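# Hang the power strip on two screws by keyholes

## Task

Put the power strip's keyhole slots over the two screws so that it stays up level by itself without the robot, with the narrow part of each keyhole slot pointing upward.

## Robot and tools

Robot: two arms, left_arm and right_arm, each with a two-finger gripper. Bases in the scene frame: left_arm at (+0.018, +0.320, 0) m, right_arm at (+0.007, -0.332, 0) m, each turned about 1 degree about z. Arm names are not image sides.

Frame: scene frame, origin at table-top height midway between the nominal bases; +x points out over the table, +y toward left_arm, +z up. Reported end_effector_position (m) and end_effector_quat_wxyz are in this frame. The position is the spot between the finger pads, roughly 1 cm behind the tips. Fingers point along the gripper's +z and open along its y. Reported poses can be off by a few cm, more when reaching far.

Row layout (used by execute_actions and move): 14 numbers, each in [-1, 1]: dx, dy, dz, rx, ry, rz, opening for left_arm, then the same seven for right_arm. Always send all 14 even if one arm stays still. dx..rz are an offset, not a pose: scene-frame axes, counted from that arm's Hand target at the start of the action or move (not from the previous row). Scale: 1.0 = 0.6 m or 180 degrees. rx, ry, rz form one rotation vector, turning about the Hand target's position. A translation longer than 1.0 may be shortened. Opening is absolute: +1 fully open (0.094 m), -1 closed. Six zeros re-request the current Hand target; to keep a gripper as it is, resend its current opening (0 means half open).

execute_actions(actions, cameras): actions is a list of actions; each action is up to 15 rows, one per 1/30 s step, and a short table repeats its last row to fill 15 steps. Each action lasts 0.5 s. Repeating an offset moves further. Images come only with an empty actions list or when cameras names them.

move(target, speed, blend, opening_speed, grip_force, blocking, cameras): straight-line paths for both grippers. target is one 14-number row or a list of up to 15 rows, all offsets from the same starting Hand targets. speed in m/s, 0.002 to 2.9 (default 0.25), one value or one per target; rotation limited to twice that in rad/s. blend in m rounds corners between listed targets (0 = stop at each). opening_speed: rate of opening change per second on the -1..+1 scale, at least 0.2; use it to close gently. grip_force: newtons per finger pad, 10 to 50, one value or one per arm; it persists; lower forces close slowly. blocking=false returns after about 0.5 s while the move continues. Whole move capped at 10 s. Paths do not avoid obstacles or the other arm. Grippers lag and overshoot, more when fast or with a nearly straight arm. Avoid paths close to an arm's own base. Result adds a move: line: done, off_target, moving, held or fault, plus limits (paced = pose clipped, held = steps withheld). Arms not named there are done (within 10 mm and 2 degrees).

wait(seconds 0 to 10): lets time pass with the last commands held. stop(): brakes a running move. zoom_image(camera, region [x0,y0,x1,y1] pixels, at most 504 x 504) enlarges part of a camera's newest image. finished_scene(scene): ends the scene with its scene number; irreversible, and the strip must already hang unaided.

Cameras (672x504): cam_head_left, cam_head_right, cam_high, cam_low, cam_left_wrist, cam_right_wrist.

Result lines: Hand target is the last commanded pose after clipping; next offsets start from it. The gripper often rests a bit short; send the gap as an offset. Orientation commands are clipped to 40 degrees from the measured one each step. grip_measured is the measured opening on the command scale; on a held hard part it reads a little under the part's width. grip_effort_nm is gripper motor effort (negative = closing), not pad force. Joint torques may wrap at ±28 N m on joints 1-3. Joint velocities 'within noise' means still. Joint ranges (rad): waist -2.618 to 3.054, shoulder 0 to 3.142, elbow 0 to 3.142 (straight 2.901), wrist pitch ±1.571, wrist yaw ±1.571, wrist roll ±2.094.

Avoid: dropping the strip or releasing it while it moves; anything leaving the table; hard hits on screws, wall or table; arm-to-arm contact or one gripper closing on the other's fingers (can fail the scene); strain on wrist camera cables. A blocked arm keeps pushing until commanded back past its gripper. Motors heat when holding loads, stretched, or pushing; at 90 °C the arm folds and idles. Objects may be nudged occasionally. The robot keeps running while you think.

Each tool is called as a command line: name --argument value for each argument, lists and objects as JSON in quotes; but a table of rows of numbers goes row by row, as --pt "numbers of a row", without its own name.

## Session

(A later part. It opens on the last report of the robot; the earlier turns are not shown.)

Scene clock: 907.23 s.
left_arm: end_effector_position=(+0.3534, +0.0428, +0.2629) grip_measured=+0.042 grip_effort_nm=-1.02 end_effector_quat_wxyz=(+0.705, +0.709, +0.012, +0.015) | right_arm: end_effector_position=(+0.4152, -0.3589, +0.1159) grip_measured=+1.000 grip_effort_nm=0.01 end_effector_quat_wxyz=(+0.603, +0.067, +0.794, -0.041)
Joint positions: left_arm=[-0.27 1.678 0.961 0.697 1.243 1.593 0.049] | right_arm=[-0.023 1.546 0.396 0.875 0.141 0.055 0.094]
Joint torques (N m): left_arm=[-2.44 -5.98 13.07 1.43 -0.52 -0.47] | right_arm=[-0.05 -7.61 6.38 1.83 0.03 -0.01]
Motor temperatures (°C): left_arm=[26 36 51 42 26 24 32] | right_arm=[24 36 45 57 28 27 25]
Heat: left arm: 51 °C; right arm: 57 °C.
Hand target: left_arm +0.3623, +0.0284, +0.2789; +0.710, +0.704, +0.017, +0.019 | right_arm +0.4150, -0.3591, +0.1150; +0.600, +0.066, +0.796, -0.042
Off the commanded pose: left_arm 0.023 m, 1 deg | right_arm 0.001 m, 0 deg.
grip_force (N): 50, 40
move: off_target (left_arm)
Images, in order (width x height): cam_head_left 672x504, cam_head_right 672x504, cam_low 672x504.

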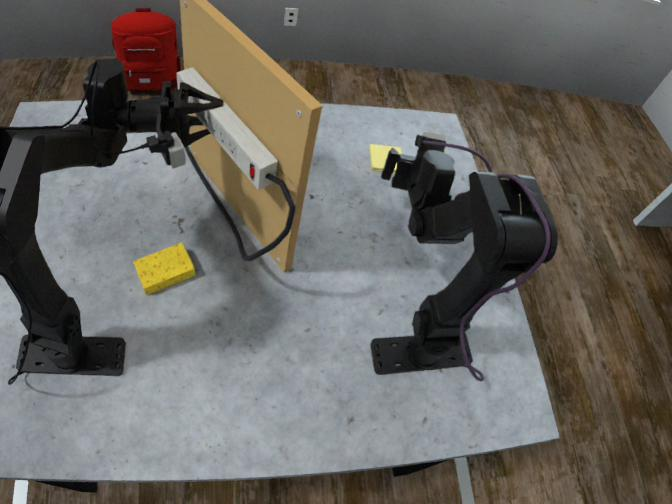

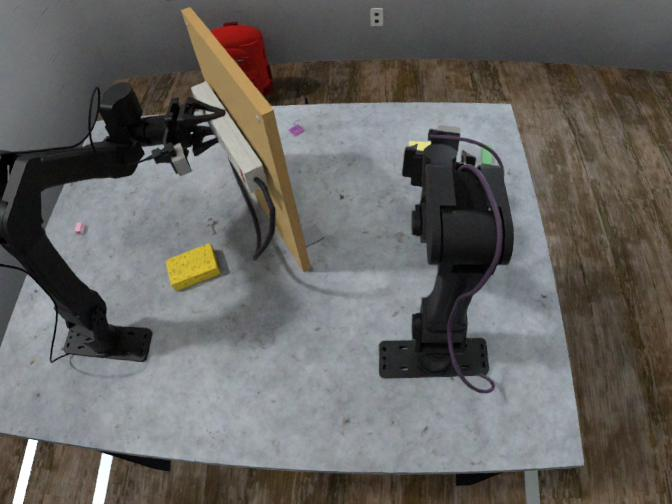

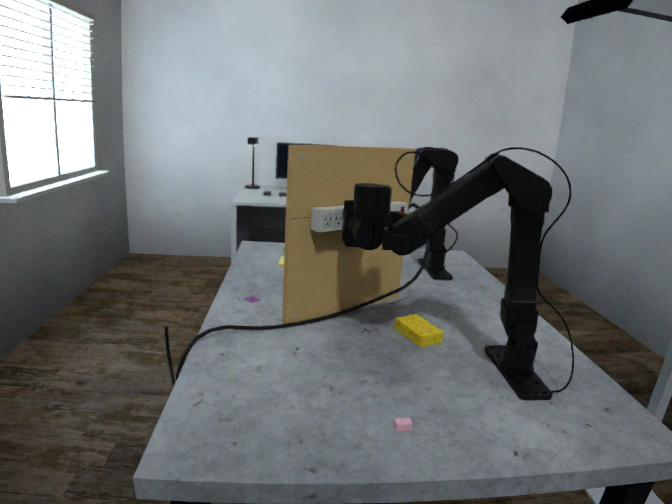

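move --target '[0,0,-0.03,0,0,0,0,0,0,0,0,0,0,1]' --speed 0.04 --grip_force 50 --cameras '["cam_low","cam_head_left","cam_head_right"]'

Scene clock: 927.13 s.
left_arm: end_effector_position=(+0.3535, +0.0428, +0.2613) grip_measured=+0.042 grip_effort_nm=-1.02 end_effector_quat_wxyz=(+0.708, +0.706, -0.003, +0.018) | right_arm: end_effector_position=(+0.4152, -0.3589, +0.1159) grip_measured=+1.000 grip_effort_nm=0.01 end_effector_quat_wxyz=(+0.603, +0.067, +0.794, -0.041)
Joint positions: left_arm=[-0.267 1.698 0.961 0.745 1.263 1.593 0.049] | right_arm=[-0.023 1.546 0.396 0.875 0.141 0.055 0.094]
Joint torques (N m): left_arm=[-2.54 -5.23 9.46 1.51 -0.84 -0.36] | right_arm=[-0.03 -7.57 6.39 1.84 0.02 -0.02]
Motor temperatures (°C): left_arm=[26 35 57 41 26 25 32] | right_arm=[24 36 45 57 28 27 25]
Heat: left arm: 57 °C; right arm: 57 °C.
Hand target: left_arm +0.3623, +0.0285, +0.2609; +0.710, +0.704, +0.017, +0.019 | right_arm +0.4150, -0.3591, +0.1150; +0.600, +0.066, +0.796, -0.042
Off the commanded pose: left_arm 0.017 m, 2 deg | right_arm 0.001 m, 0 deg.
move: off_target (left_arm)
Images, in order (width x height): cam_head_left 672x504, cam_head_right 672x504, cam_low 672x504.

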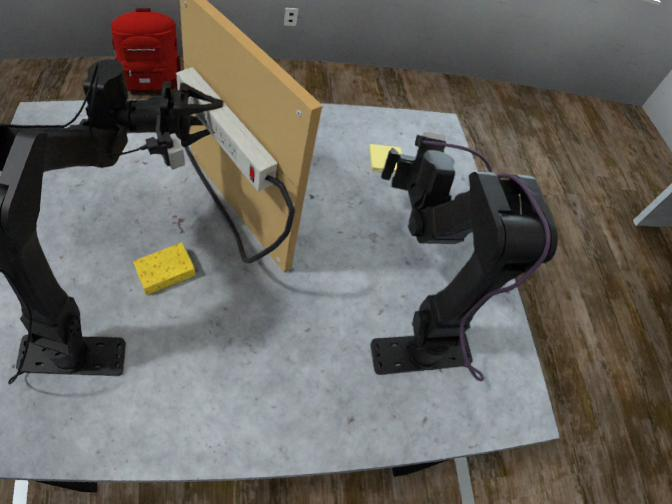

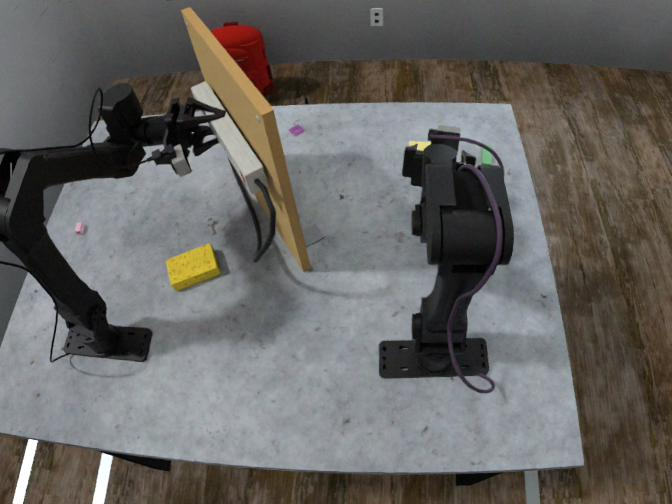

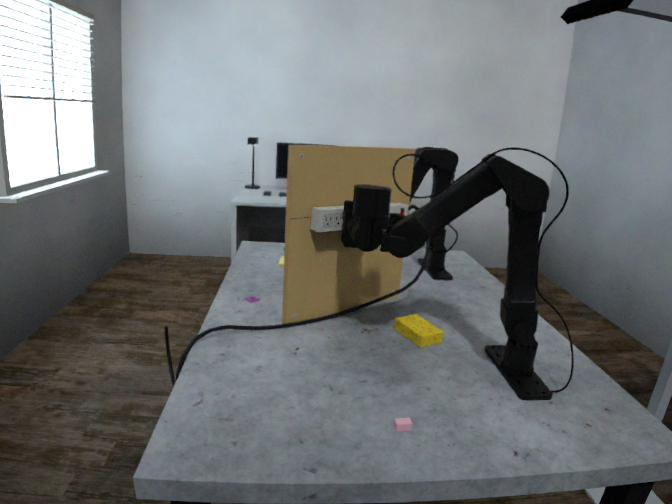

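move --target '[-0.01,0.02,0,0,0,0,0,0,0,0,0,0,0,1]' --speed 0.03 --cameras '["cam_low","cam_head_left","cam_head_right"]'

zoom_image --camera "cam_head_right" --region '[170, 80, 290, 200]'

zoom_image --camera "cam_low" --region '[280, 140, 430, 290]'

zoom_image --camera "cam_head_left" --region '[160, 60, 280, 180]'

Scene clock: 933.47 s.
left_arm: end_effector_position=(+0.3533, +0.0435, +0.2607) grip_measured=+0.042 grip_effort_nm=-1.02 end_effector_quat_wxyz=(+0.709, +0.705, -0.005, +0.022) | right_arm: end_effector_position=(+0.4152, -0.3589, +0.1159) grip_measured=+1.000 grip_effort_nm=0.01 end_effector_quat_wxyz=(+0.603, +0.067, +0.794, -0.041)
Joint positions: left_arm=[-0.265 1.698 0.954 0.76 1.261 1.593 0.049] | right_arm=[-0.023 1.546 0.396 0.875 0.141 0.055 0.094]
Joint torques (N m): left_arm=[-0.59 -7.19 6.82 1.4 -0.43 -0.35] | right_arm=[-0.05 -7.6 6.37 1.85 0.02 -0.03]
Motor temperatures (°C): left_arm=[26 34 56 41 27 24 32] | right_arm=[24 36 45 57 28 27 25]
Heat: left arm: 56 °C; right arm: 57 °C.
Hand target: left_arm +0.3562, +0.0404, +0.2609; +0.710, +0.704, +0.017, +0.019 | right_arm +0.4150, -0.3591, +0.1150; +0.600, +0.066, +0.796, -0.042
Off the commanded pose: left_arm 0.004 m, 3 deg | right_arm 0.001 m, 0 deg.
move: off_target (left_arm)
Images, in order (width x height): cam_head_left 672x504, cam_head_right 672x504, cam_low 672x504.

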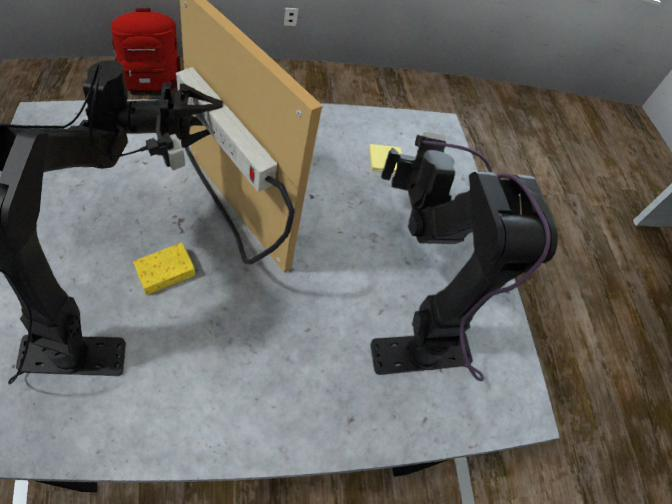

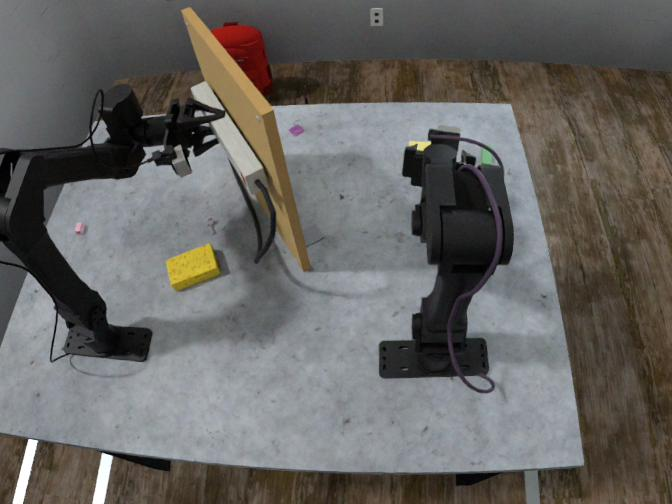

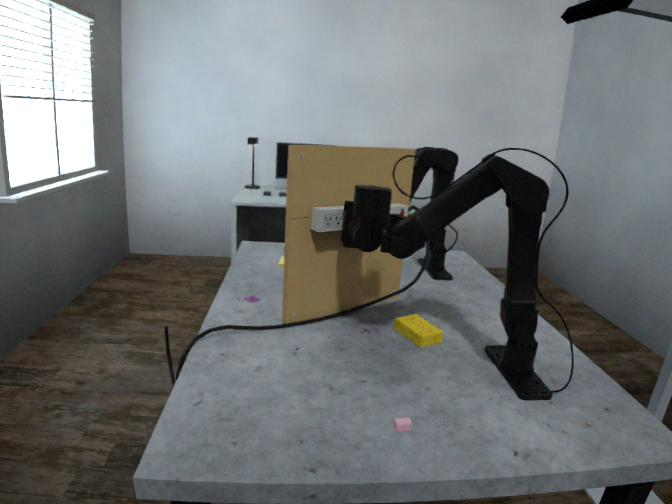

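Scaled by 4.200 from the camera's 672x504 image, which has a finer 960x720 frame.

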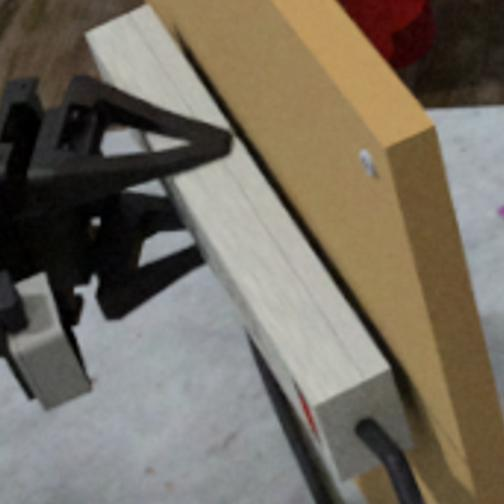

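Scaled by 3.360 from the camera's 672x504 image, which has a finer 960x720 frame.

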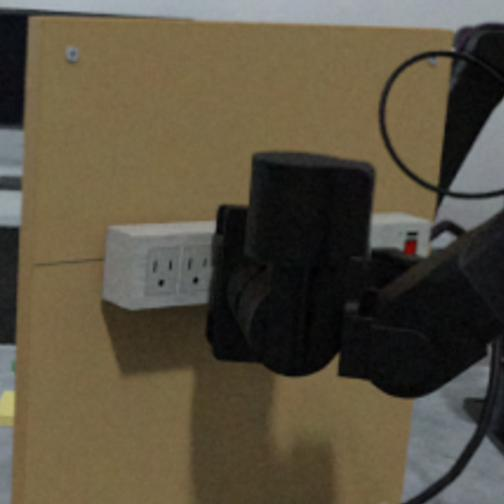

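Scaled by 4.200 from the camera's 672x504 image, which has a finer 960x720 frame.

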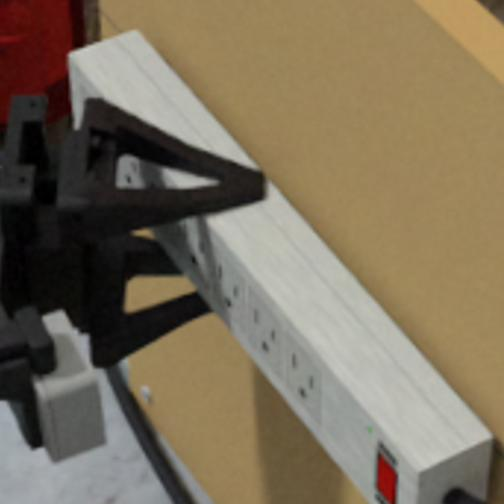

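move --target '[-0.004,0.01,-0.025,0,0,0,0,0,0,0,0,0,0,1]' --speed 0.03

move --target '[-0.006,0.014,0,0,0,0,0,0,0,0,0,0,0,1]' --speed 0.03

Scene clock: 943.30 s.
left_arm: end_effector_position=(+0.3540, +0.0451, +0.2557) grip_measured=+0.042 grip_effort_nm=-1.02 end_effector_quat_wxyz=(+0.711, +0.702, +0.000, +0.039) | right_arm: end_effector_position=(+0.4152, -0.3589, +0.1159) grip_measured=+1.000 grip_effort_nm=0.01 end_effector_quat_wxyz=(+0.603, +0.067, +0.794, -0.041)
Joint positions: left_arm=[-0.265 1.699 0.914 0.831 1.231 1.582 0.049] | right_arm=[-0.023 1.546 0.396 0.875 0.141 0.055 0.094]
Joint torques (N m): left_arm=[0.35 -5.87 5.45 1.45 0.02 -0.32] | right_arm=[-0.06 -7.6 6.43 1.85 0.04 -0.03]
Motor temperatures (°C): left_arm=[26 34 52 41 26 24 32] | right_arm=[24 36 45 57 28 27 25]
Heat: left arm: 52 °C; right arm: 57 °C.
Hand target: left_arm +0.3539, +0.0464, +0.2458; +0.710, +0.704, +0.017, +0.019 | right_arm +0.4150, -0.3591, +0.1150; +0.600, +0.066, +0.796, -0.042
Off the commanded pose: left_arm 0.010 m, 3 deg | right_arm 0.001 m, 0 deg.
move: off_target (left_arm)

Scene clock: 944.23 s.
left_arm: end_effector_position=(+0.3551, +0.0543, +0.2462) grip_measured=+0.042 grip_effort_nm=-1.02 end_effector_quat_wxyz=(+0.709, +0.704, +0.012, +0.038) | right_arm: end_effector_position=(+0.4152, -0.3589, +0.1159) grip_measured=+1.000 grip_effort_nm=0.01 end_effector_quat_wxyz=(+0.603, +0.067, +0.794, -0.041)
Joint positions: left_arm=[-0.241 1.699 0.882 0.844 1.238 1.582 0.049] | right_arm=[-0.023 1.546 0.396 0.875 0.141 0.055 0.094]
Joint torques (N m): left_arm=[0.25 -7.2 6.76 1.37 0.25 -0.32] | right_arm=[-0.05 -7.6 6.38 1.84 0.03 -0.02]
Motor temperatures (°C): left_arm=[26 34 52 41 26 24 32] | right_arm=[24 36 45 57 28 27 25]
Heat: left arm: 52 °C; right arm: 57 °C.
Hand target: left_arm +0.3504, +0.0549, +0.2458; +0.710, +0.704, +0.017, +0.019 | right_arm +0.4150, -0.3591, +0.1150; +0.600, +0.066, +0.796, -0.042
Off the commanded pose: left_arm 0.005 m, 2 deg | right_arm 0.001 m, 0 deg.
move: done

wait --seconds 0.2 --cameras '["cam_low","cam_head_left","cam_head_right"]'

zoom_image --camera "cam_head_right" --region '[170, 80, 290, 200]'

zoom_image --camera "cam_head_left" --region '[160, 60, 280, 180]'

zoom_image --camera "cam_low" --region '[280, 140, 430, 290]'

Scene clock: 957.60 s.
left_arm: end_effector_position=(+0.3551, +0.0543, +0.2462) grip_measured=+0.042 grip_effort_nm=-1.02 end_effector_quat_wxyz=(+0.709, +0.704, +0.012, +0.038) | right_arm: end_effector_position=(+0.4152, -0.3589, +0.1159) grip_measured=+1.000 grip_effort_nm=0.01 end_effector_quat_wxyz=(+0.603, +0.067, +0.794, -0.041)
Joint positions: left_arm=[-0.241 1.699 0.882 0.844 1.238 1.583 0.049] | right_arm=[-0.023 1.546 0.396 0.875 0.141 0.055 0.094]
Joint torques (N m): left_arm=[0.1 -7.24 6.52 1.33 0.32 -0.31] | right_arm=[-0.03 -7.6 6.38 1.84 0.04 -0.01]
Motor temperatures (°C): left_arm=[26 34 50 41 26 24 32] | right_arm=[24 36 45 57 28 27 25]
Heat: left arm: 50 °C; right arm: 57 °C.
Hand target: left_arm +0.3503, +0.0549, +0.2458; +0.710, +0.704, +0.017, +0.019 | right_arm +0.4150, -0.3591, +0.1150; +0.600, +0.066, +0.796, -0.042
Tool commands: left_gripper/opening=+0.0 right_gripper/opening=+1.0
Off the commanded pose: left_arm 0.005 m, 2 deg | right_arm 0.001 m, 0 deg.
wait: 0.20 s; at rest from the start
Images, in order (width x height): cam_head_left 672x504, cam_head_right 672x504, cam_low 672x504.

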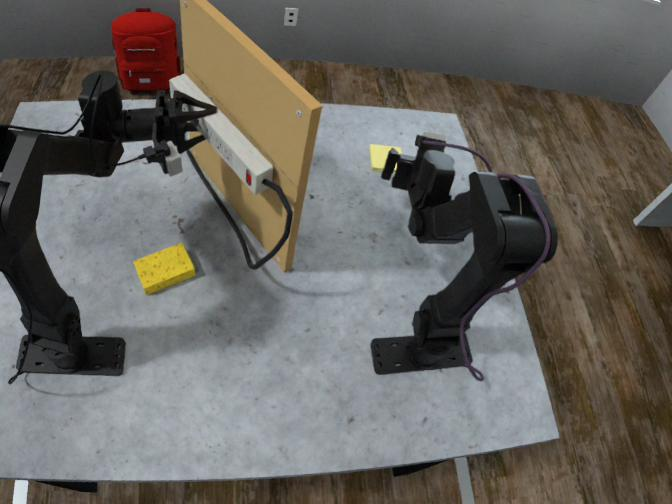

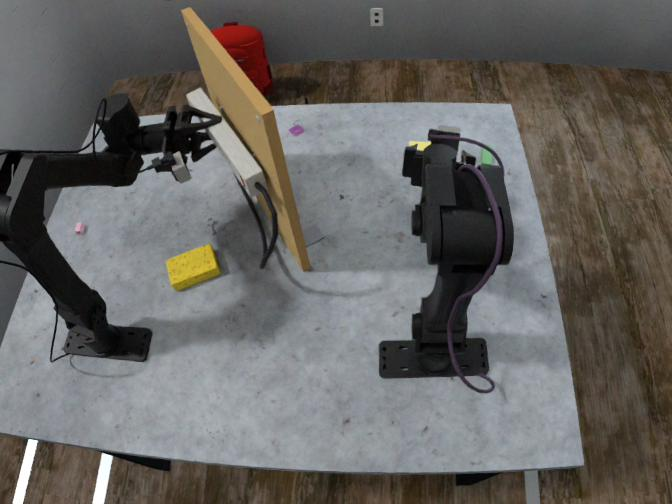

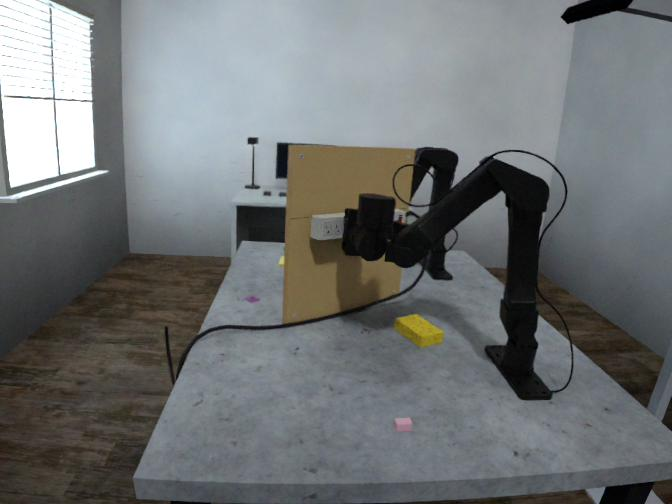

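Scaled by 4.200 from the camera's 672x504 image, which has a finer 960x720 frame.

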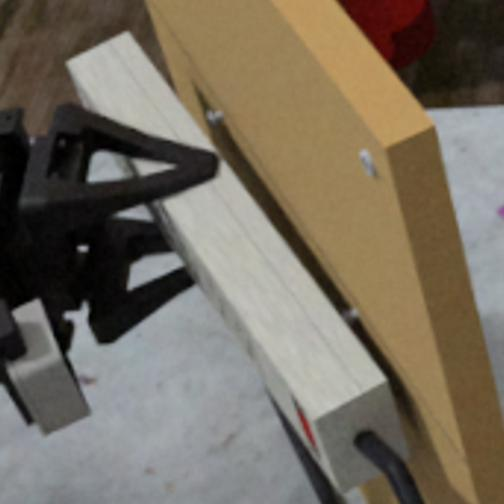

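Scaled by 4.200 from the camera's 672x504 image, which has a finer 960x720 frame.

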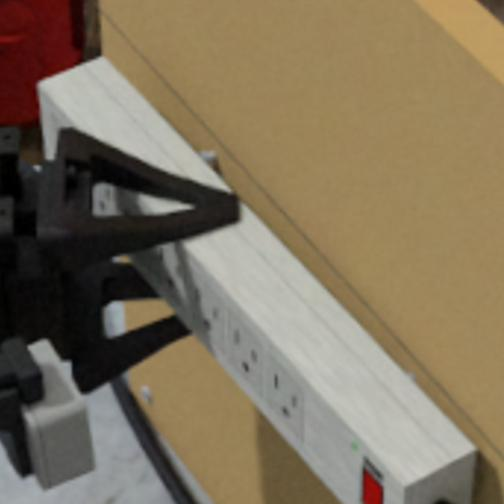

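Scaled by 3.360 from the camera's 672x504 image, which has a finer 960x720 frame.

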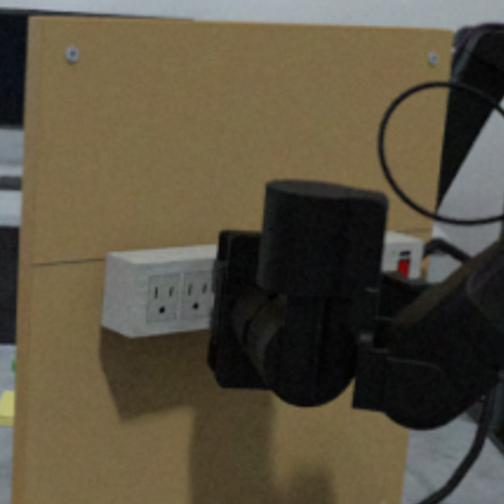

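move --pt "0.005 0 0.0267 0 0 0 0 0 0 0 0 0 0 1" --pt "0.0183 -0.0283 0.0267 0 0 0 0 0 0 0 0 0 0 1" --speed 0.04 --cameras '["cam_low","cam_head_left","cam_head_right"]'

zoom_image --camera "cam_head_right" --region '[170, 80, 290, 200]'

zoom_image --camera "cam_head_left" --region '[160, 60, 280, 180]'

zoom_image --camera "cam_low" --region '[280, 140, 430, 290]'

Scene clock: 968.97 s.
left_arm: end_effector_position=(+0.3564, +0.0462, +0.2509) grip_measured=+0.042 grip_effort_nm=-1.02 end_effector_quat_wxyz=(+0.706, +0.707, +0.013, +0.022) | right_arm: end_effector_position=(+0.4152, -0.3589, +0.1159) grip_measured=+1.000 grip_effort_nm=0.01 end_effector_quat_wxyz=(+0.603, +0.067, +0.794, -0.041)
Joint positions: left_arm=[-0.259 1.706 0.929 0.774 1.243 1.587 0.049] | right_arm=[-0.023 1.546 0.396 0.875 0.141 0.055 0.094]
Joint torques (N m): left_arm=[-1.25 -6.76 11.02 1.35 -0.17 -0.41] | right_arm=[-0.03 -7.61 6.41 1.83 0.03 -0.01]
Motor temperatures (°C): left_arm=[26 34 50 42 26 24 32] | right_arm=[24 36 45 57 28 27 25]
Heat: left arm: 50 °C; right arm: 57 °C.
Hand target: left_arm +0.3613, +0.0379, +0.2620; +0.710, +0.704, +0.017, +0.019 | right_arm +0.4150, -0.3591, +0.1150; +0.600, +0.066, +0.796, -0.042
Off the commanded pose: left_arm 0.015 m, 1 deg | right_arm 0.001 m, 0 deg.
move: off_target (left_arm)
Images, in order (width x height): cam_head_left 672x504, cam_head_right 672x504, cam_low 672x504.

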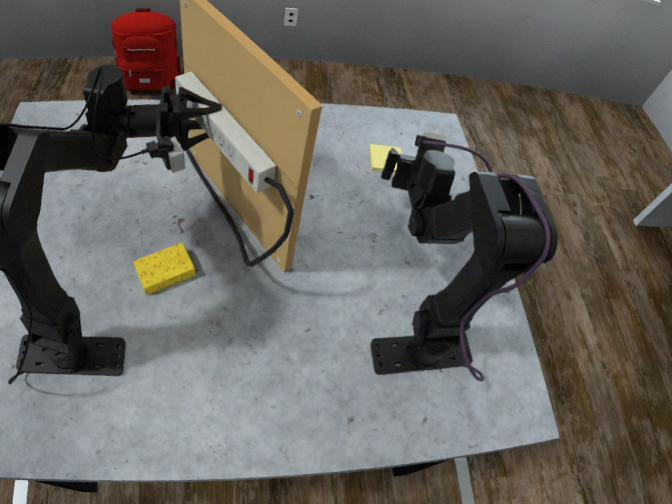

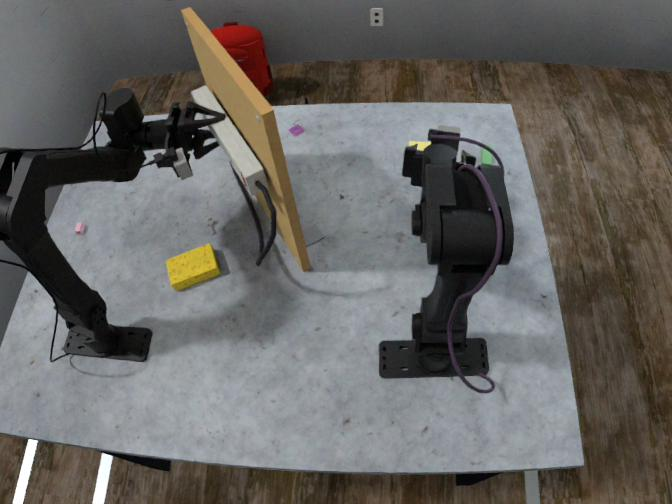

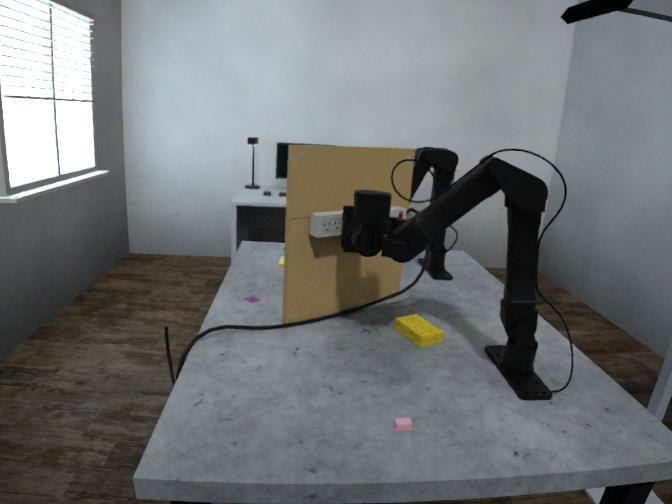

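Scaled by 4.200 from the camera's 672x504 image, which has a finer 960x720 frame.

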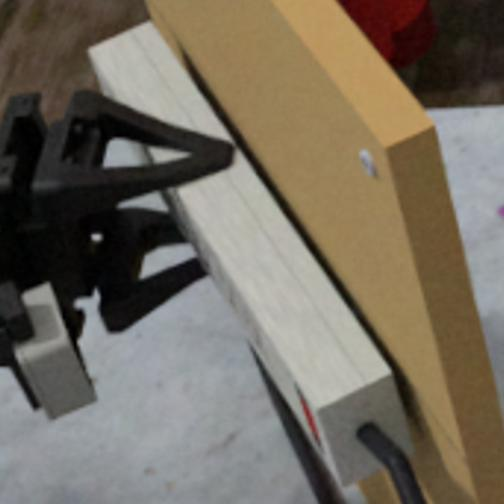

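Scaled by 4.200 from the camera's 672x504 image, which has a finer 960x720 frame.

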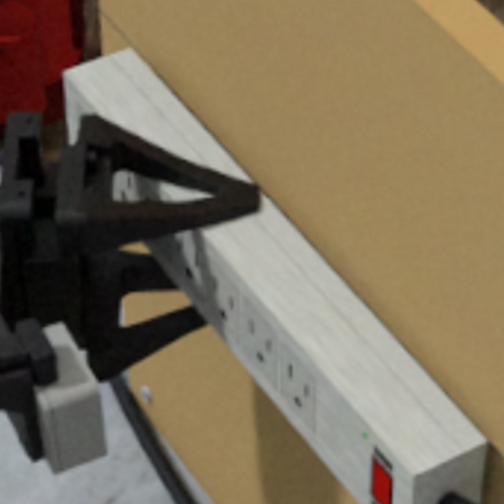

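Scaled by 3.360 from the camera's 672x504 image, which has a finer 960x720 frame.

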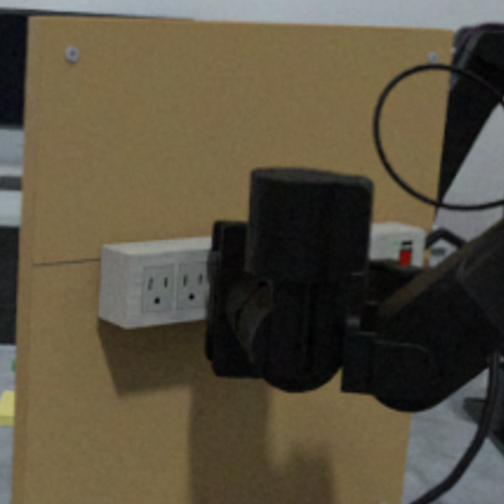

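move --target '[0.003,-0.006,0.01,0,0,0,0,0,0,0,0,0,0,1]' --speed 0.03

move --target '[0,0,0.007,0,0,0,0,0,0,0,0,0,0,1]' --speed 0.03

move --target '[0,0,0.007,0,0,0,0,0,0,0,0,0,0,1]' --speed 0.03

Scene clock: 981.40 s.
left_arm: end_effector_position=(+0.3561, +0.0429, +0.2539) grip_measured=+0.042 grip_effort_nm=-1.02 end_effector_quat_wxyz=(+0.705, +0.708, +0.010, +0.017) | right_arm: end_effector_position=(+0.4152, -0.3589, +0.1159) grip_measured=+1.000 grip_effort_nm=0.01 end_effector_quat_wxyz=(+0.603, +0.067, +0.794, -0.041)
Joint positions: left_arm=[-0.267 1.706 0.949 0.744 1.246 1.593 0.049] | right_arm=[-0.023 1.546 0.396 0.875 0.141 0.055 0.094]
Joint torques (N m): left_arm=[-1.37 -6.68 11.73 1.37 -0.37 -0.44] | right_arm=[-0.08 -7.61 6.41 1.84 0.03 -0.01]
Motor temperatures (°C): left_arm=[26 35 50 42 26 24 32] | right_arm=[24 36 45 57 28 27 25]
Heat: left arm: 50 °C; right arm: 57 °C.
Hand target: left_arm +0.3630, +0.0343, +0.2680; +0.710, +0.704, +0.017, +0.019 | right_arm +0.4150, -0.3591, +0.1150; +0.600, +0.066, +0.796, -0.042
Off the commanded pose: left_arm 0.018 m, 1 deg | right_arm 0.001 m, 0 deg.
move: off_target (left_arm)

Scene clock: 982.27 s.
left_arm: end_effector_position=(+0.3564, +0.0425, +0.2543) grip_measured=+0.042 grip_effort_nm=-1.02 end_effector_quat_wxyz=(+0.704, +0.710, +0.011, +0.014) | right_arm: end_effector_position=(+0.4152, -0.3589, +0.1159) grip_measured=+1.000 grip_effort_nm=0.01 end_effector_quat_wxyz=(+0.603, +0.067, +0.794, -0.041)
Joint positions: left_arm=[-0.267 1.706 0.956 0.726 1.249 1.596 0.049] | right_arm=[-0.023 1.546 0.396 0.875 0.141 0.055 0.094]
Joint torques (N m): left_arm=[-1.4 -7.36 11.79 1.42 -0.38 -0.46] | right_arm=[-0.05 -7.58 6.39 1.83 0.04 -0.01]
Motor temperatures (°C): left_arm=[26 35 50 41 26 24 32] | right_arm=[24 36 45 57 28 27 25]
Heat: left arm: 50 °C; right arm: 57 °C.
Hand target: left_arm +0.3630, +0.0342, +0.2721; +0.710, +0.704, +0.017, +0.019 | right_arm +0.4150, -0.3591, +0.1150; +0.600, +0.066, +0.796, -0.042
Off the commanded pose: left_arm 0.021 m, 1 deg | right_arm 0.001 m, 0 deg.
move: off_target (left_arm)

Scene clock: 983.03 s.
left_arm: end_effector_position=(+0.3588, +0.0396, +0.2579) grip_measured=+0.042 grip_effort_nm=-1.02 end_effector_quat_wxyz=(+0.704, +0.709, +0.013, +0.017) | right_arm: end_effector_position=(+0.4152, -0.3589, +0.1159) grip_measured=+1.000 grip_effort_nm=0.01 end_effector_quat_wxyz=(+0.603, +0.067, +0.794, -0.041)
Joint positions: left_arm=[-0.275 1.706 0.972 0.713 1.234 1.596 0.049] | right_arm=[-0.023 1.546 0.396 0.875 0.141 0.055 0.094]
Joint torques (N m): left_arm=[-0.92 -8.06 11.51 1.31 -0.22 -0.52] | right_arm=[-0.05 -7.61 6.35 1.83 0.03 -0.02]
Motor temperatures (°C): left_arm=[26 35 50 41 26 24 32] | right_arm=[24 36 45 57 28 27 25]
Heat: left arm: 50 °C; right arm: 57 °C.
Hand target: left_arm +0.3631, +0.0343, +0.2764; +0.710, +0.704, +0.017, +0.019 | right_arm +0.4150, -0.3591, +0.1150; +0.600, +0.066, +0.796, -0.042
Off the commanded pose: left_arm 0.020 m, 1 deg | right_arm 0.001 m, 0 deg.
move: off_target (left_arm)

move --target '[0.006,-0.014,0,0,0,0,0,0,0,0,0,0,0,1]' --speed 0.03

move --target '[0,0,-0.025,0,0,0,0,0,0,0,0,0,0,1]' --speed 0.03 --cameras '["cam_low","cam_head_left","cam_head_right"]'

zoom_image --camera "cam_head_right" --region '[170, 80, 290, 200]'

zoom_image --camera "cam_low" --region '[280, 140, 430, 290]'

zoom_image --camera "cam_head_left" --region '[160, 60, 280, 180]'

Scene clock: 989.27 s.
left_arm: end_effector_position=(+0.3587, +0.0390, +0.2582) grip_measured=+0.042 grip_effort_nm=-1.02 end_effector_quat_wxyz=(+0.704, +0.710, +0.012, +0.014) | right_arm: end_effector_position=(+0.4152, -0.3589, +0.1159) grip_measured=+1.000 grip_effort_nm=0.01 end_effector_quat_wxyz=(+0.603, +0.067, +0.794, -0.041)
Joint positions: left_arm=[-0.275 1.707 0.979 0.699 1.239 1.601 0.049] | right_arm=[-0.023 1.546 0.396 0.875 0.141 0.055 0.094]
Joint torques (N m): left_arm=[-2.07 -6.61 12.75 1.47 -0.48 -0.56] | right_arm=[-0.06 -7.6 6.39 1.84 0.03 -0.01]
Motor temperatures (°C): left_arm=[26 35 52 41 26 24 32] | right_arm=[24 36 45 57 28 27 25]
Heat: left arm: 52 °C; right arm: 57 °C.
Hand target: left_arm +0.3667, +0.0259, +0.2764; +0.710, +0.704, +0.017, +0.019 | right_arm +0.4150, -0.3591, +0.1150; +0.600, +0.066, +0.796, -0.042
Off the commanded pose: left_arm 0.024 m, 1 deg | right_arm 0.001 m, 0 deg.
move: off_target (left_arm)

Scene clock: 990.20 s.
left_arm: end_effector_position=(+0.3588, +0.0383, +0.2574) grip_measured=+0.042 grip_effort_nm=-1.02 end_effector_quat_wxyz=(+0.706, +0.708, +0.003, +0.015) | right_arm: end_effector_position=(+0.4152, -0.3589, +0.1159) grip_measured=+1.000 grip_effort_nm=0.01 end_effector_quat_wxyz=(+0.603, +0.067, +0.794, -0.041)
Joint positions: left_arm=[-0.275 1.722 0.979 0.738 1.25 1.592 0.049] | right_arm=[-0.023 1.546 0.396 0.875 0.141 0.055 0.094]
Joint torques (N m): left_arm=[-2.37 -5.65 9.99 1.52 -0.64 -0.42] | right_arm=[-0.03 -7.61 6.39 1.83 0.04 -0.01]
Motor temperatures (°C): left_arm=[26 35 52 41 26 24 32] | right_arm=[24 36 45 57 28 27 25]
Heat: left arm: 52 °C; right arm: 57 °C.
Hand target: left_arm +0.3667, +0.0259, +0.2614; +0.710, +0.704, +0.017, +0.019 | right_arm +0.4150, -0.3591, +0.1150; +0.600, +0.066, +0.796, -0.042
Off the commanded pose: left_arm 0.015 m, 2 deg | right_arm 0.001 m, 0 deg.
move: off_target (left_arm)
Images, in order (width x height): cam_head_left 672x504, cam_head_right 672x504, cam_low 672x504.

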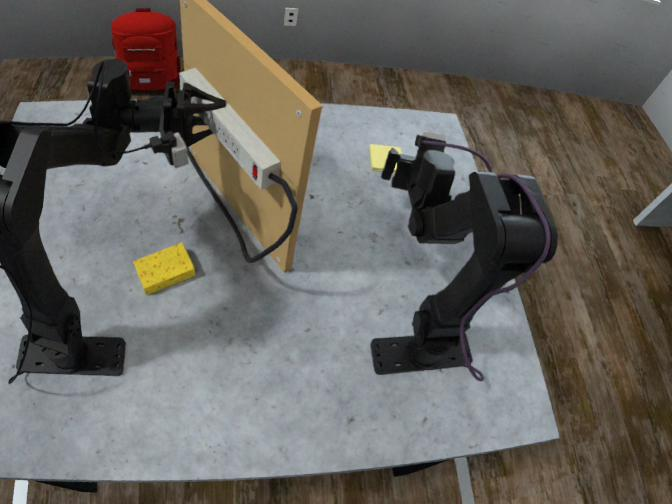

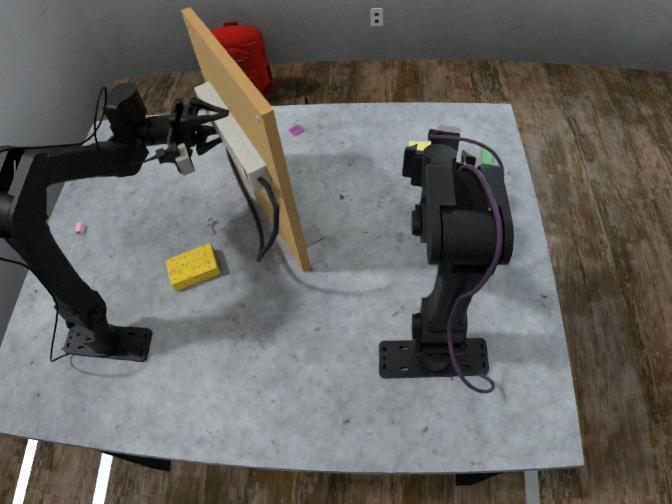

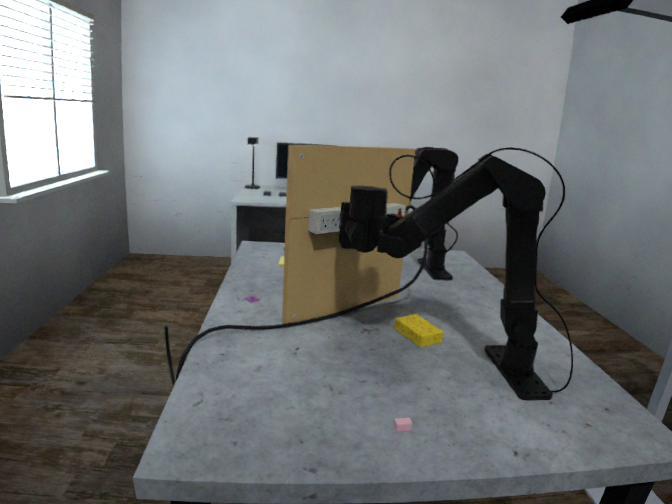

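Scaled by 4.200 from the camera's 672x504 image, which has a finer 960x720 frame.

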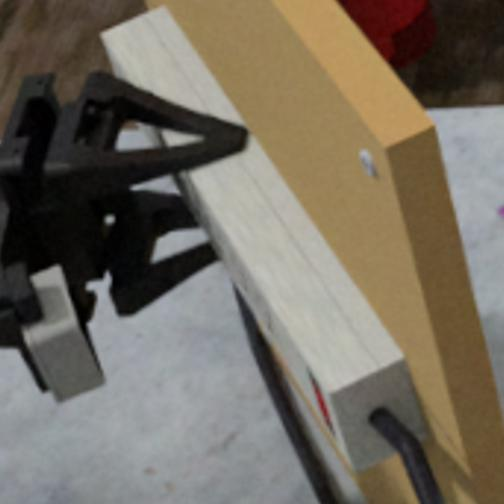

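Scaled by 3.360 from the camera's 672x504 image, which has a finer 960x720 frame.

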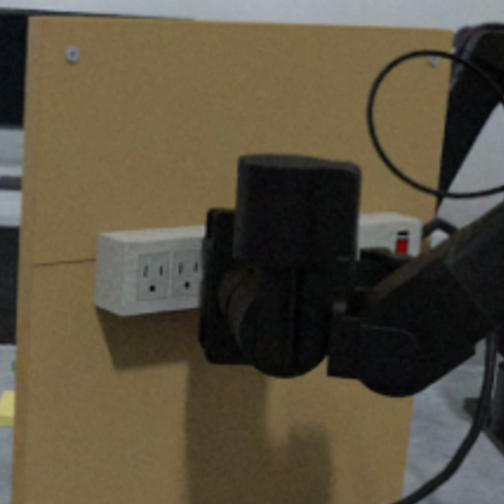

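Scaled by 4.200 from the camera's 672x504 image, which has a finer 960x720 frame.

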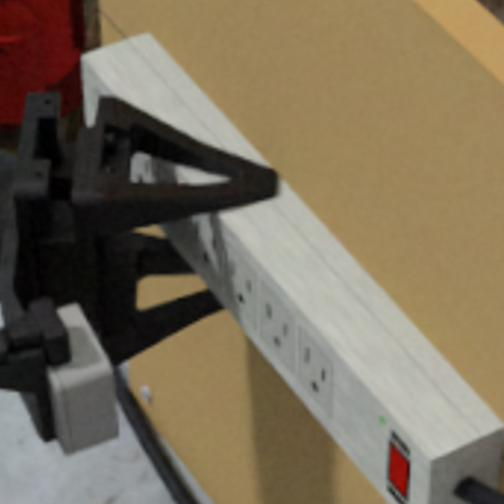

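move --target '[-0.009,0.018,-0.025,0,0,0,0,0,0,0,0,0,0,1]' --speed 0.03

move --target '[0,0,-0.015,0,0,0,0,0,0,0,0,0,0,1]' --speed 0.03 --cameras '["cam_low","cam_head_left","cam_head_right"]'

zoom_image --camera "cam_head_right" --region '[170, 80, 290, 200]'

zoom_image --camera "cam_low" --region '[280, 140, 430, 290]'

Scene clock: 996.97 s.
left_arm: end_effector_position=(+0.3587, +0.0392, +0.2503) grip_measured=+0.042 grip_effort_nm=-1.02 end_effector_quat_wxyz=(+0.709, +0.705, -0.001, +0.026) | right_arm: end_effector_position=(+0.4152, -0.3589, +0.1159) grip_measured=+1.000 grip_effort_nm=0.01 end_effector_quat_wxyz=(+0.603, +0.067, +0.794, -0.041)
Joint positions: left_arm=[-0.275 1.736 0.95 0.804 1.242 1.592 0.049] | right_arm=[-0.023 1.546 0.396 0.875 0.141 0.055 0.094]
Joint torques (N m): left_arm=[-0.55 -6.53 6.54 1.53 -0.31 -0.43] | right_arm=[-0.05 -7.6 6.38 1.84 0.03 -0.01]
Motor temperatures (°C): left_arm=[26 35 51 42 26 24 32] | right_arm=[24 36 45 57 28 27 25]
Heat: left arm: 51 °C; right arm: 57 °C.
Hand target: left_arm +0.3613, +0.0367, +0.2463; +0.710, +0.704, +0.017, +0.019 | right_arm +0.4150, -0.3591, +0.1150; +0.600, +0.066, +0.796, -0.042
Off the commanded pose: left_arm 0.005 m, 2 deg | right_arm 0.001 m, 0 deg.
move: done

Scene clock: 997.90 s.
left_arm: end_effector_position=(+0.3586, +0.0394, +0.2453) grip_measured=+0.042 grip_effort_nm=-1.02 end_effector_quat_wxyz=(+0.710, +0.703, -0.005, +0.030) | right_arm: end_effector_position=(+0.4152, -0.3589, +0.1159) grip_measured=+1.000 grip_effort_nm=0.01 end_effector_quat_wxyz=(+0.603, +0.067, +0.794, -0.041)
Joint positions: left_arm=[-0.274 1.751 0.934 0.852 1.241 1.587 0.049] | right_arm=[-0.023 1.546 0.396 0.875 0.141 0.055 0.094]
Joint torques (N m): left_arm=[-0.43 -6.42 6.11 1.47 -0.27 -0.27] | right_arm=[-0.05 -7.61 6.38 1.84 0.04 -0.02]
Motor temperatures (°C): left_arm=[26 35 51 42 26 24 32] | right_arm=[24 36 45 57 28 27 25]
Heat: left arm: 51 °C; right arm: 57 °C.
Hand target: left_arm +0.3613, +0.0367, +0.2373; +0.710, +0.704, +0.017, +0.019 | right_arm +0.4150, -0.3591, +0.1150; +0.600, +0.066, +0.796, -0.042
Off the commanded pose: left_arm 0.009 m, 3 deg | right_arm 0.001 m, 0 deg.
move: off_target (left_arm)
Images, in order (width x height): cam_head_left 672x504, cam_head_right 672x504, cam_low 672x504.

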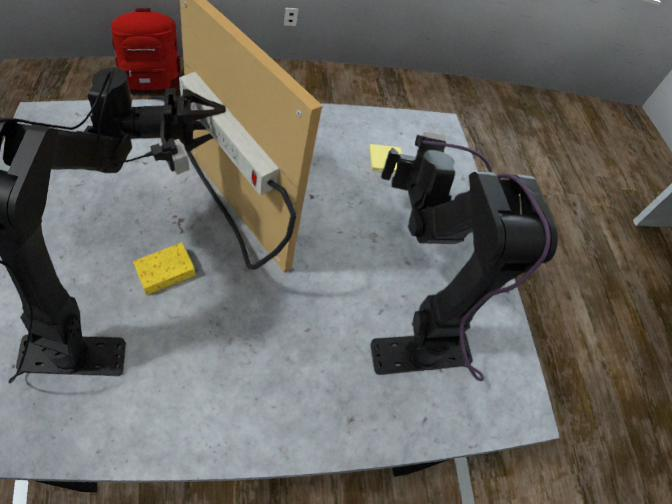

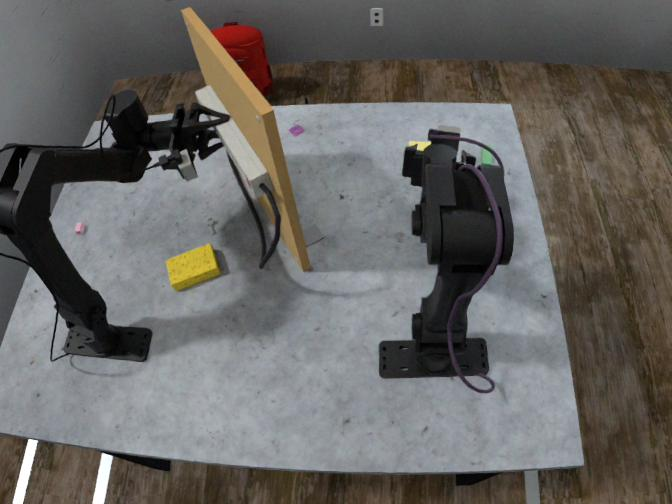

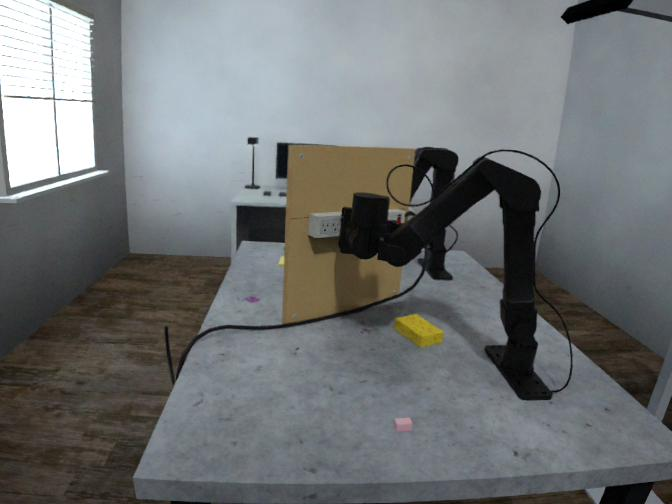

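Scaled by 4.200 from the camera's 672x504 image, which has a finer 960x720 frame.

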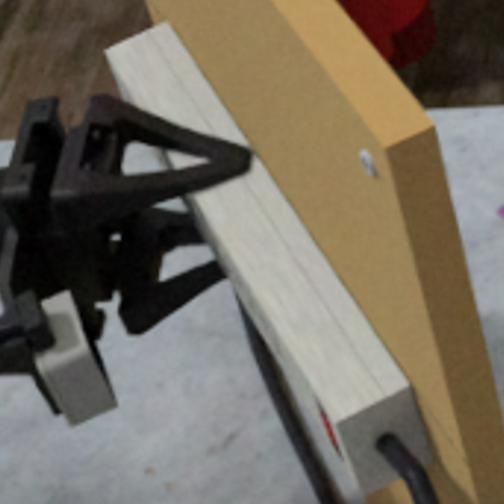

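Scaled by 3.360 from the camera's 672x504 image, which has a finer 960x720 frame.

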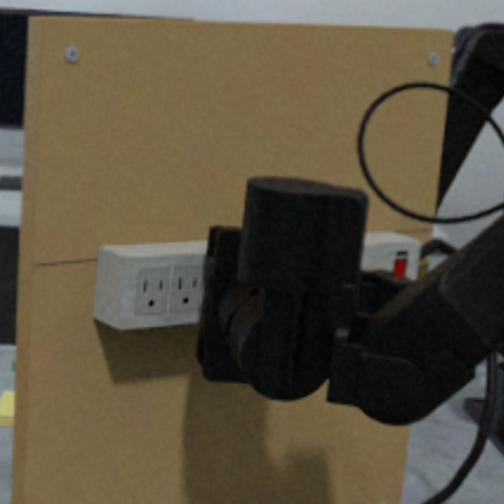

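move --target '[-0.008,0.018,0,0,0,0,0,0,0,0,0,0,0,1]' --speed 0.03

Scene clock: 1002.13 s.
left_arm: end_effector_position=(+0.3594, +0.0422, +0.2411) grip_measured=+0.042 grip_effort_nm=-1.02 end_effector_quat_wxyz=(+0.710, +0.703, +0.004, +0.032) | right_arm: end_effector_position=(+0.4152, -0.3589, +0.1159) grip_measured=+1.000 grip_effort_nm=0.01 end_effector_quat_wxyz=(+0.603, +0.067, +0.794, -0.041)
Joint positions: left_arm=[-0.269 1.751 0.914 0.871 1.231 1.577 0.049] | right_arm=[-0.023 1.546 0.396 0.875 0.141 0.055 0.094]
Joint torques (N m): left_arm=[0.88 -7.99 4.71 1.39 0.13 -0.28] | right_arm=[-0.06 -7.58 6.38 1.83 0.03 -0.01]
Motor temperatures (°C): left_arm=[26 35 50 41 26 24 32] | right_arm=[24 36 45 57 28 27 25]
Heat: left arm: 50 °C; right arm: 57 °C.
Hand target: left_arm +0.3564, +0.0474, +0.2373; +0.710, +0.704, +0.017, +0.019 | right_arm +0.4150, -0.3591, +0.1150; +0.600, +0.066, +0.796, -0.042
Off the commanded pose: left_arm 0.007 m, 2 deg | right_arm 0.001 m, 0 deg.
move: done

move --target '[-0.006,0.013,0,0,0,0,0,0,0,0,0,0,0,1]' --speed 0.03 --cameras '["cam_head_left","cam_head_right","cam_low"]'

zoom_image --camera "cam_head_right" --region '[170, 80, 290, 200]'

zoom_image --camera "cam_low" --region '[280, 140, 430, 290]'

Scene clock: 1009.60 s.
left_arm: end_effector_position=(+0.3595, +0.0427, +0.2408) grip_measured=+0.042 grip_effort_nm=-1.02 end_effector_quat_wxyz=(+0.712, +0.701, +0.006, +0.036) | right_arm: end_effector_position=(+0.4152, -0.3589, +0.1159) grip_measured=+1.000 grip_effort_nm=0.01 end_effector_quat_wxyz=(+0.603, +0.067, +0.794, -0.041)
Joint positions: left_arm=[-0.269 1.751 0.904 0.896 1.222 1.566 0.049] | right_arm=[-0.023 1.546 0.396 0.875 0.141 0.055 0.094]
Joint torques (N m): left_arm=[2.35 -9.29 3.88 1.28 0.42 -0.22] | right_arm=[-0.02 -7.6 6.38 1.84 0.03 -0.01]
Motor temperatures (°C): left_arm=[26 36 48 41 26 24 32] | right_arm=[24 36 45 57 28 27 25]
Heat: left arm: 48 °C; right arm: 57 °C.
Hand target: left_arm +0.3529, +0.0552, +0.2374; +0.710, +0.704, +0.017, +0.019 | right_arm +0.4150, -0.3591, +0.1150; +0.600, +0.066, +0.796, -0.042
Off the commanded pose: left_arm 0.015 m, 2 deg | right_arm 0.001 m, 0 deg.
move: off_target (left_arm)
Images, in order (width x height): cam_head_left 672x504, cam_head_right 672x504, cam_low 672x504.

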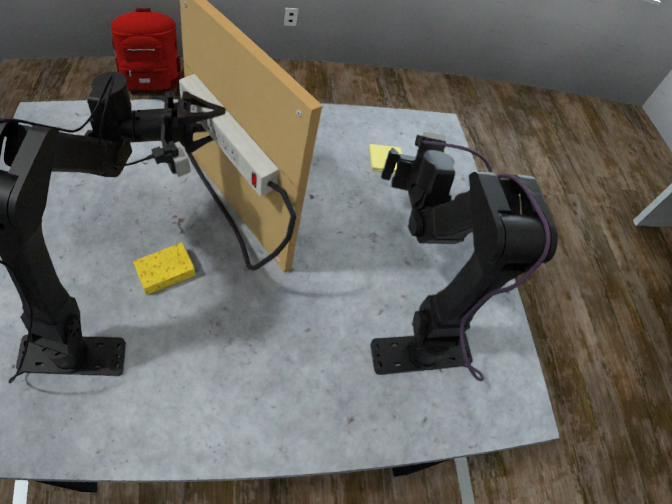

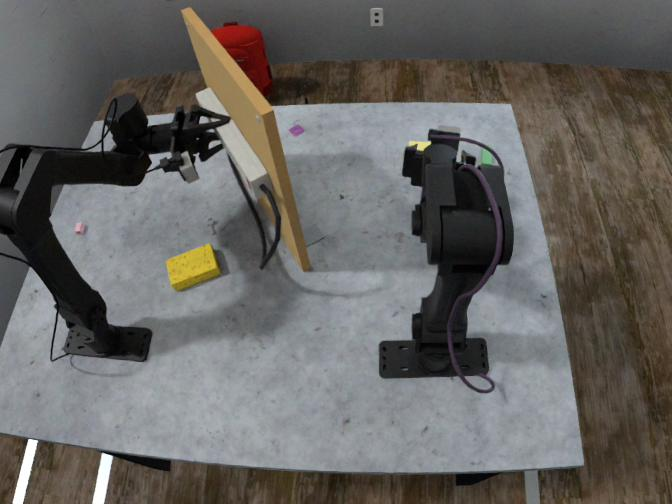

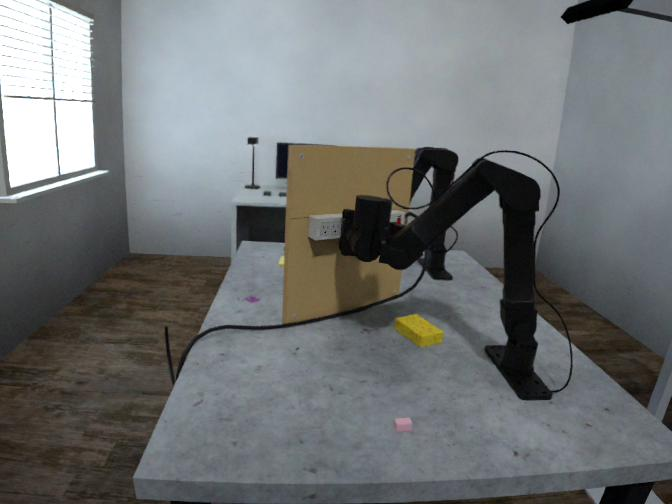

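Scaled by 4.200 from the camera's 672x504 image, which has a finer 960x720 frame.

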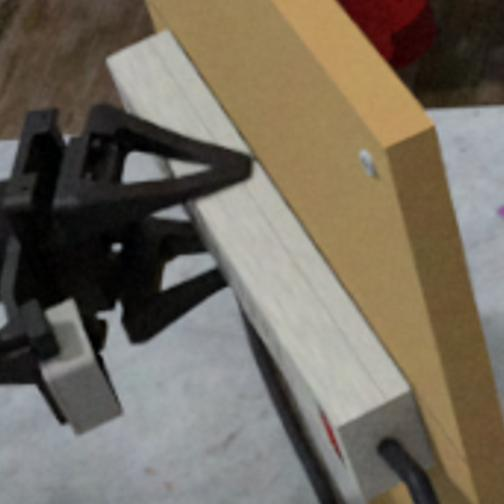

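Scaled by 3.360 from the camera's 672x504 image, which has a finer 960x720 frame.

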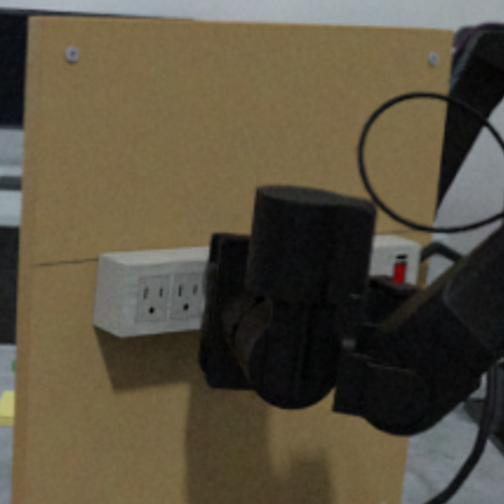

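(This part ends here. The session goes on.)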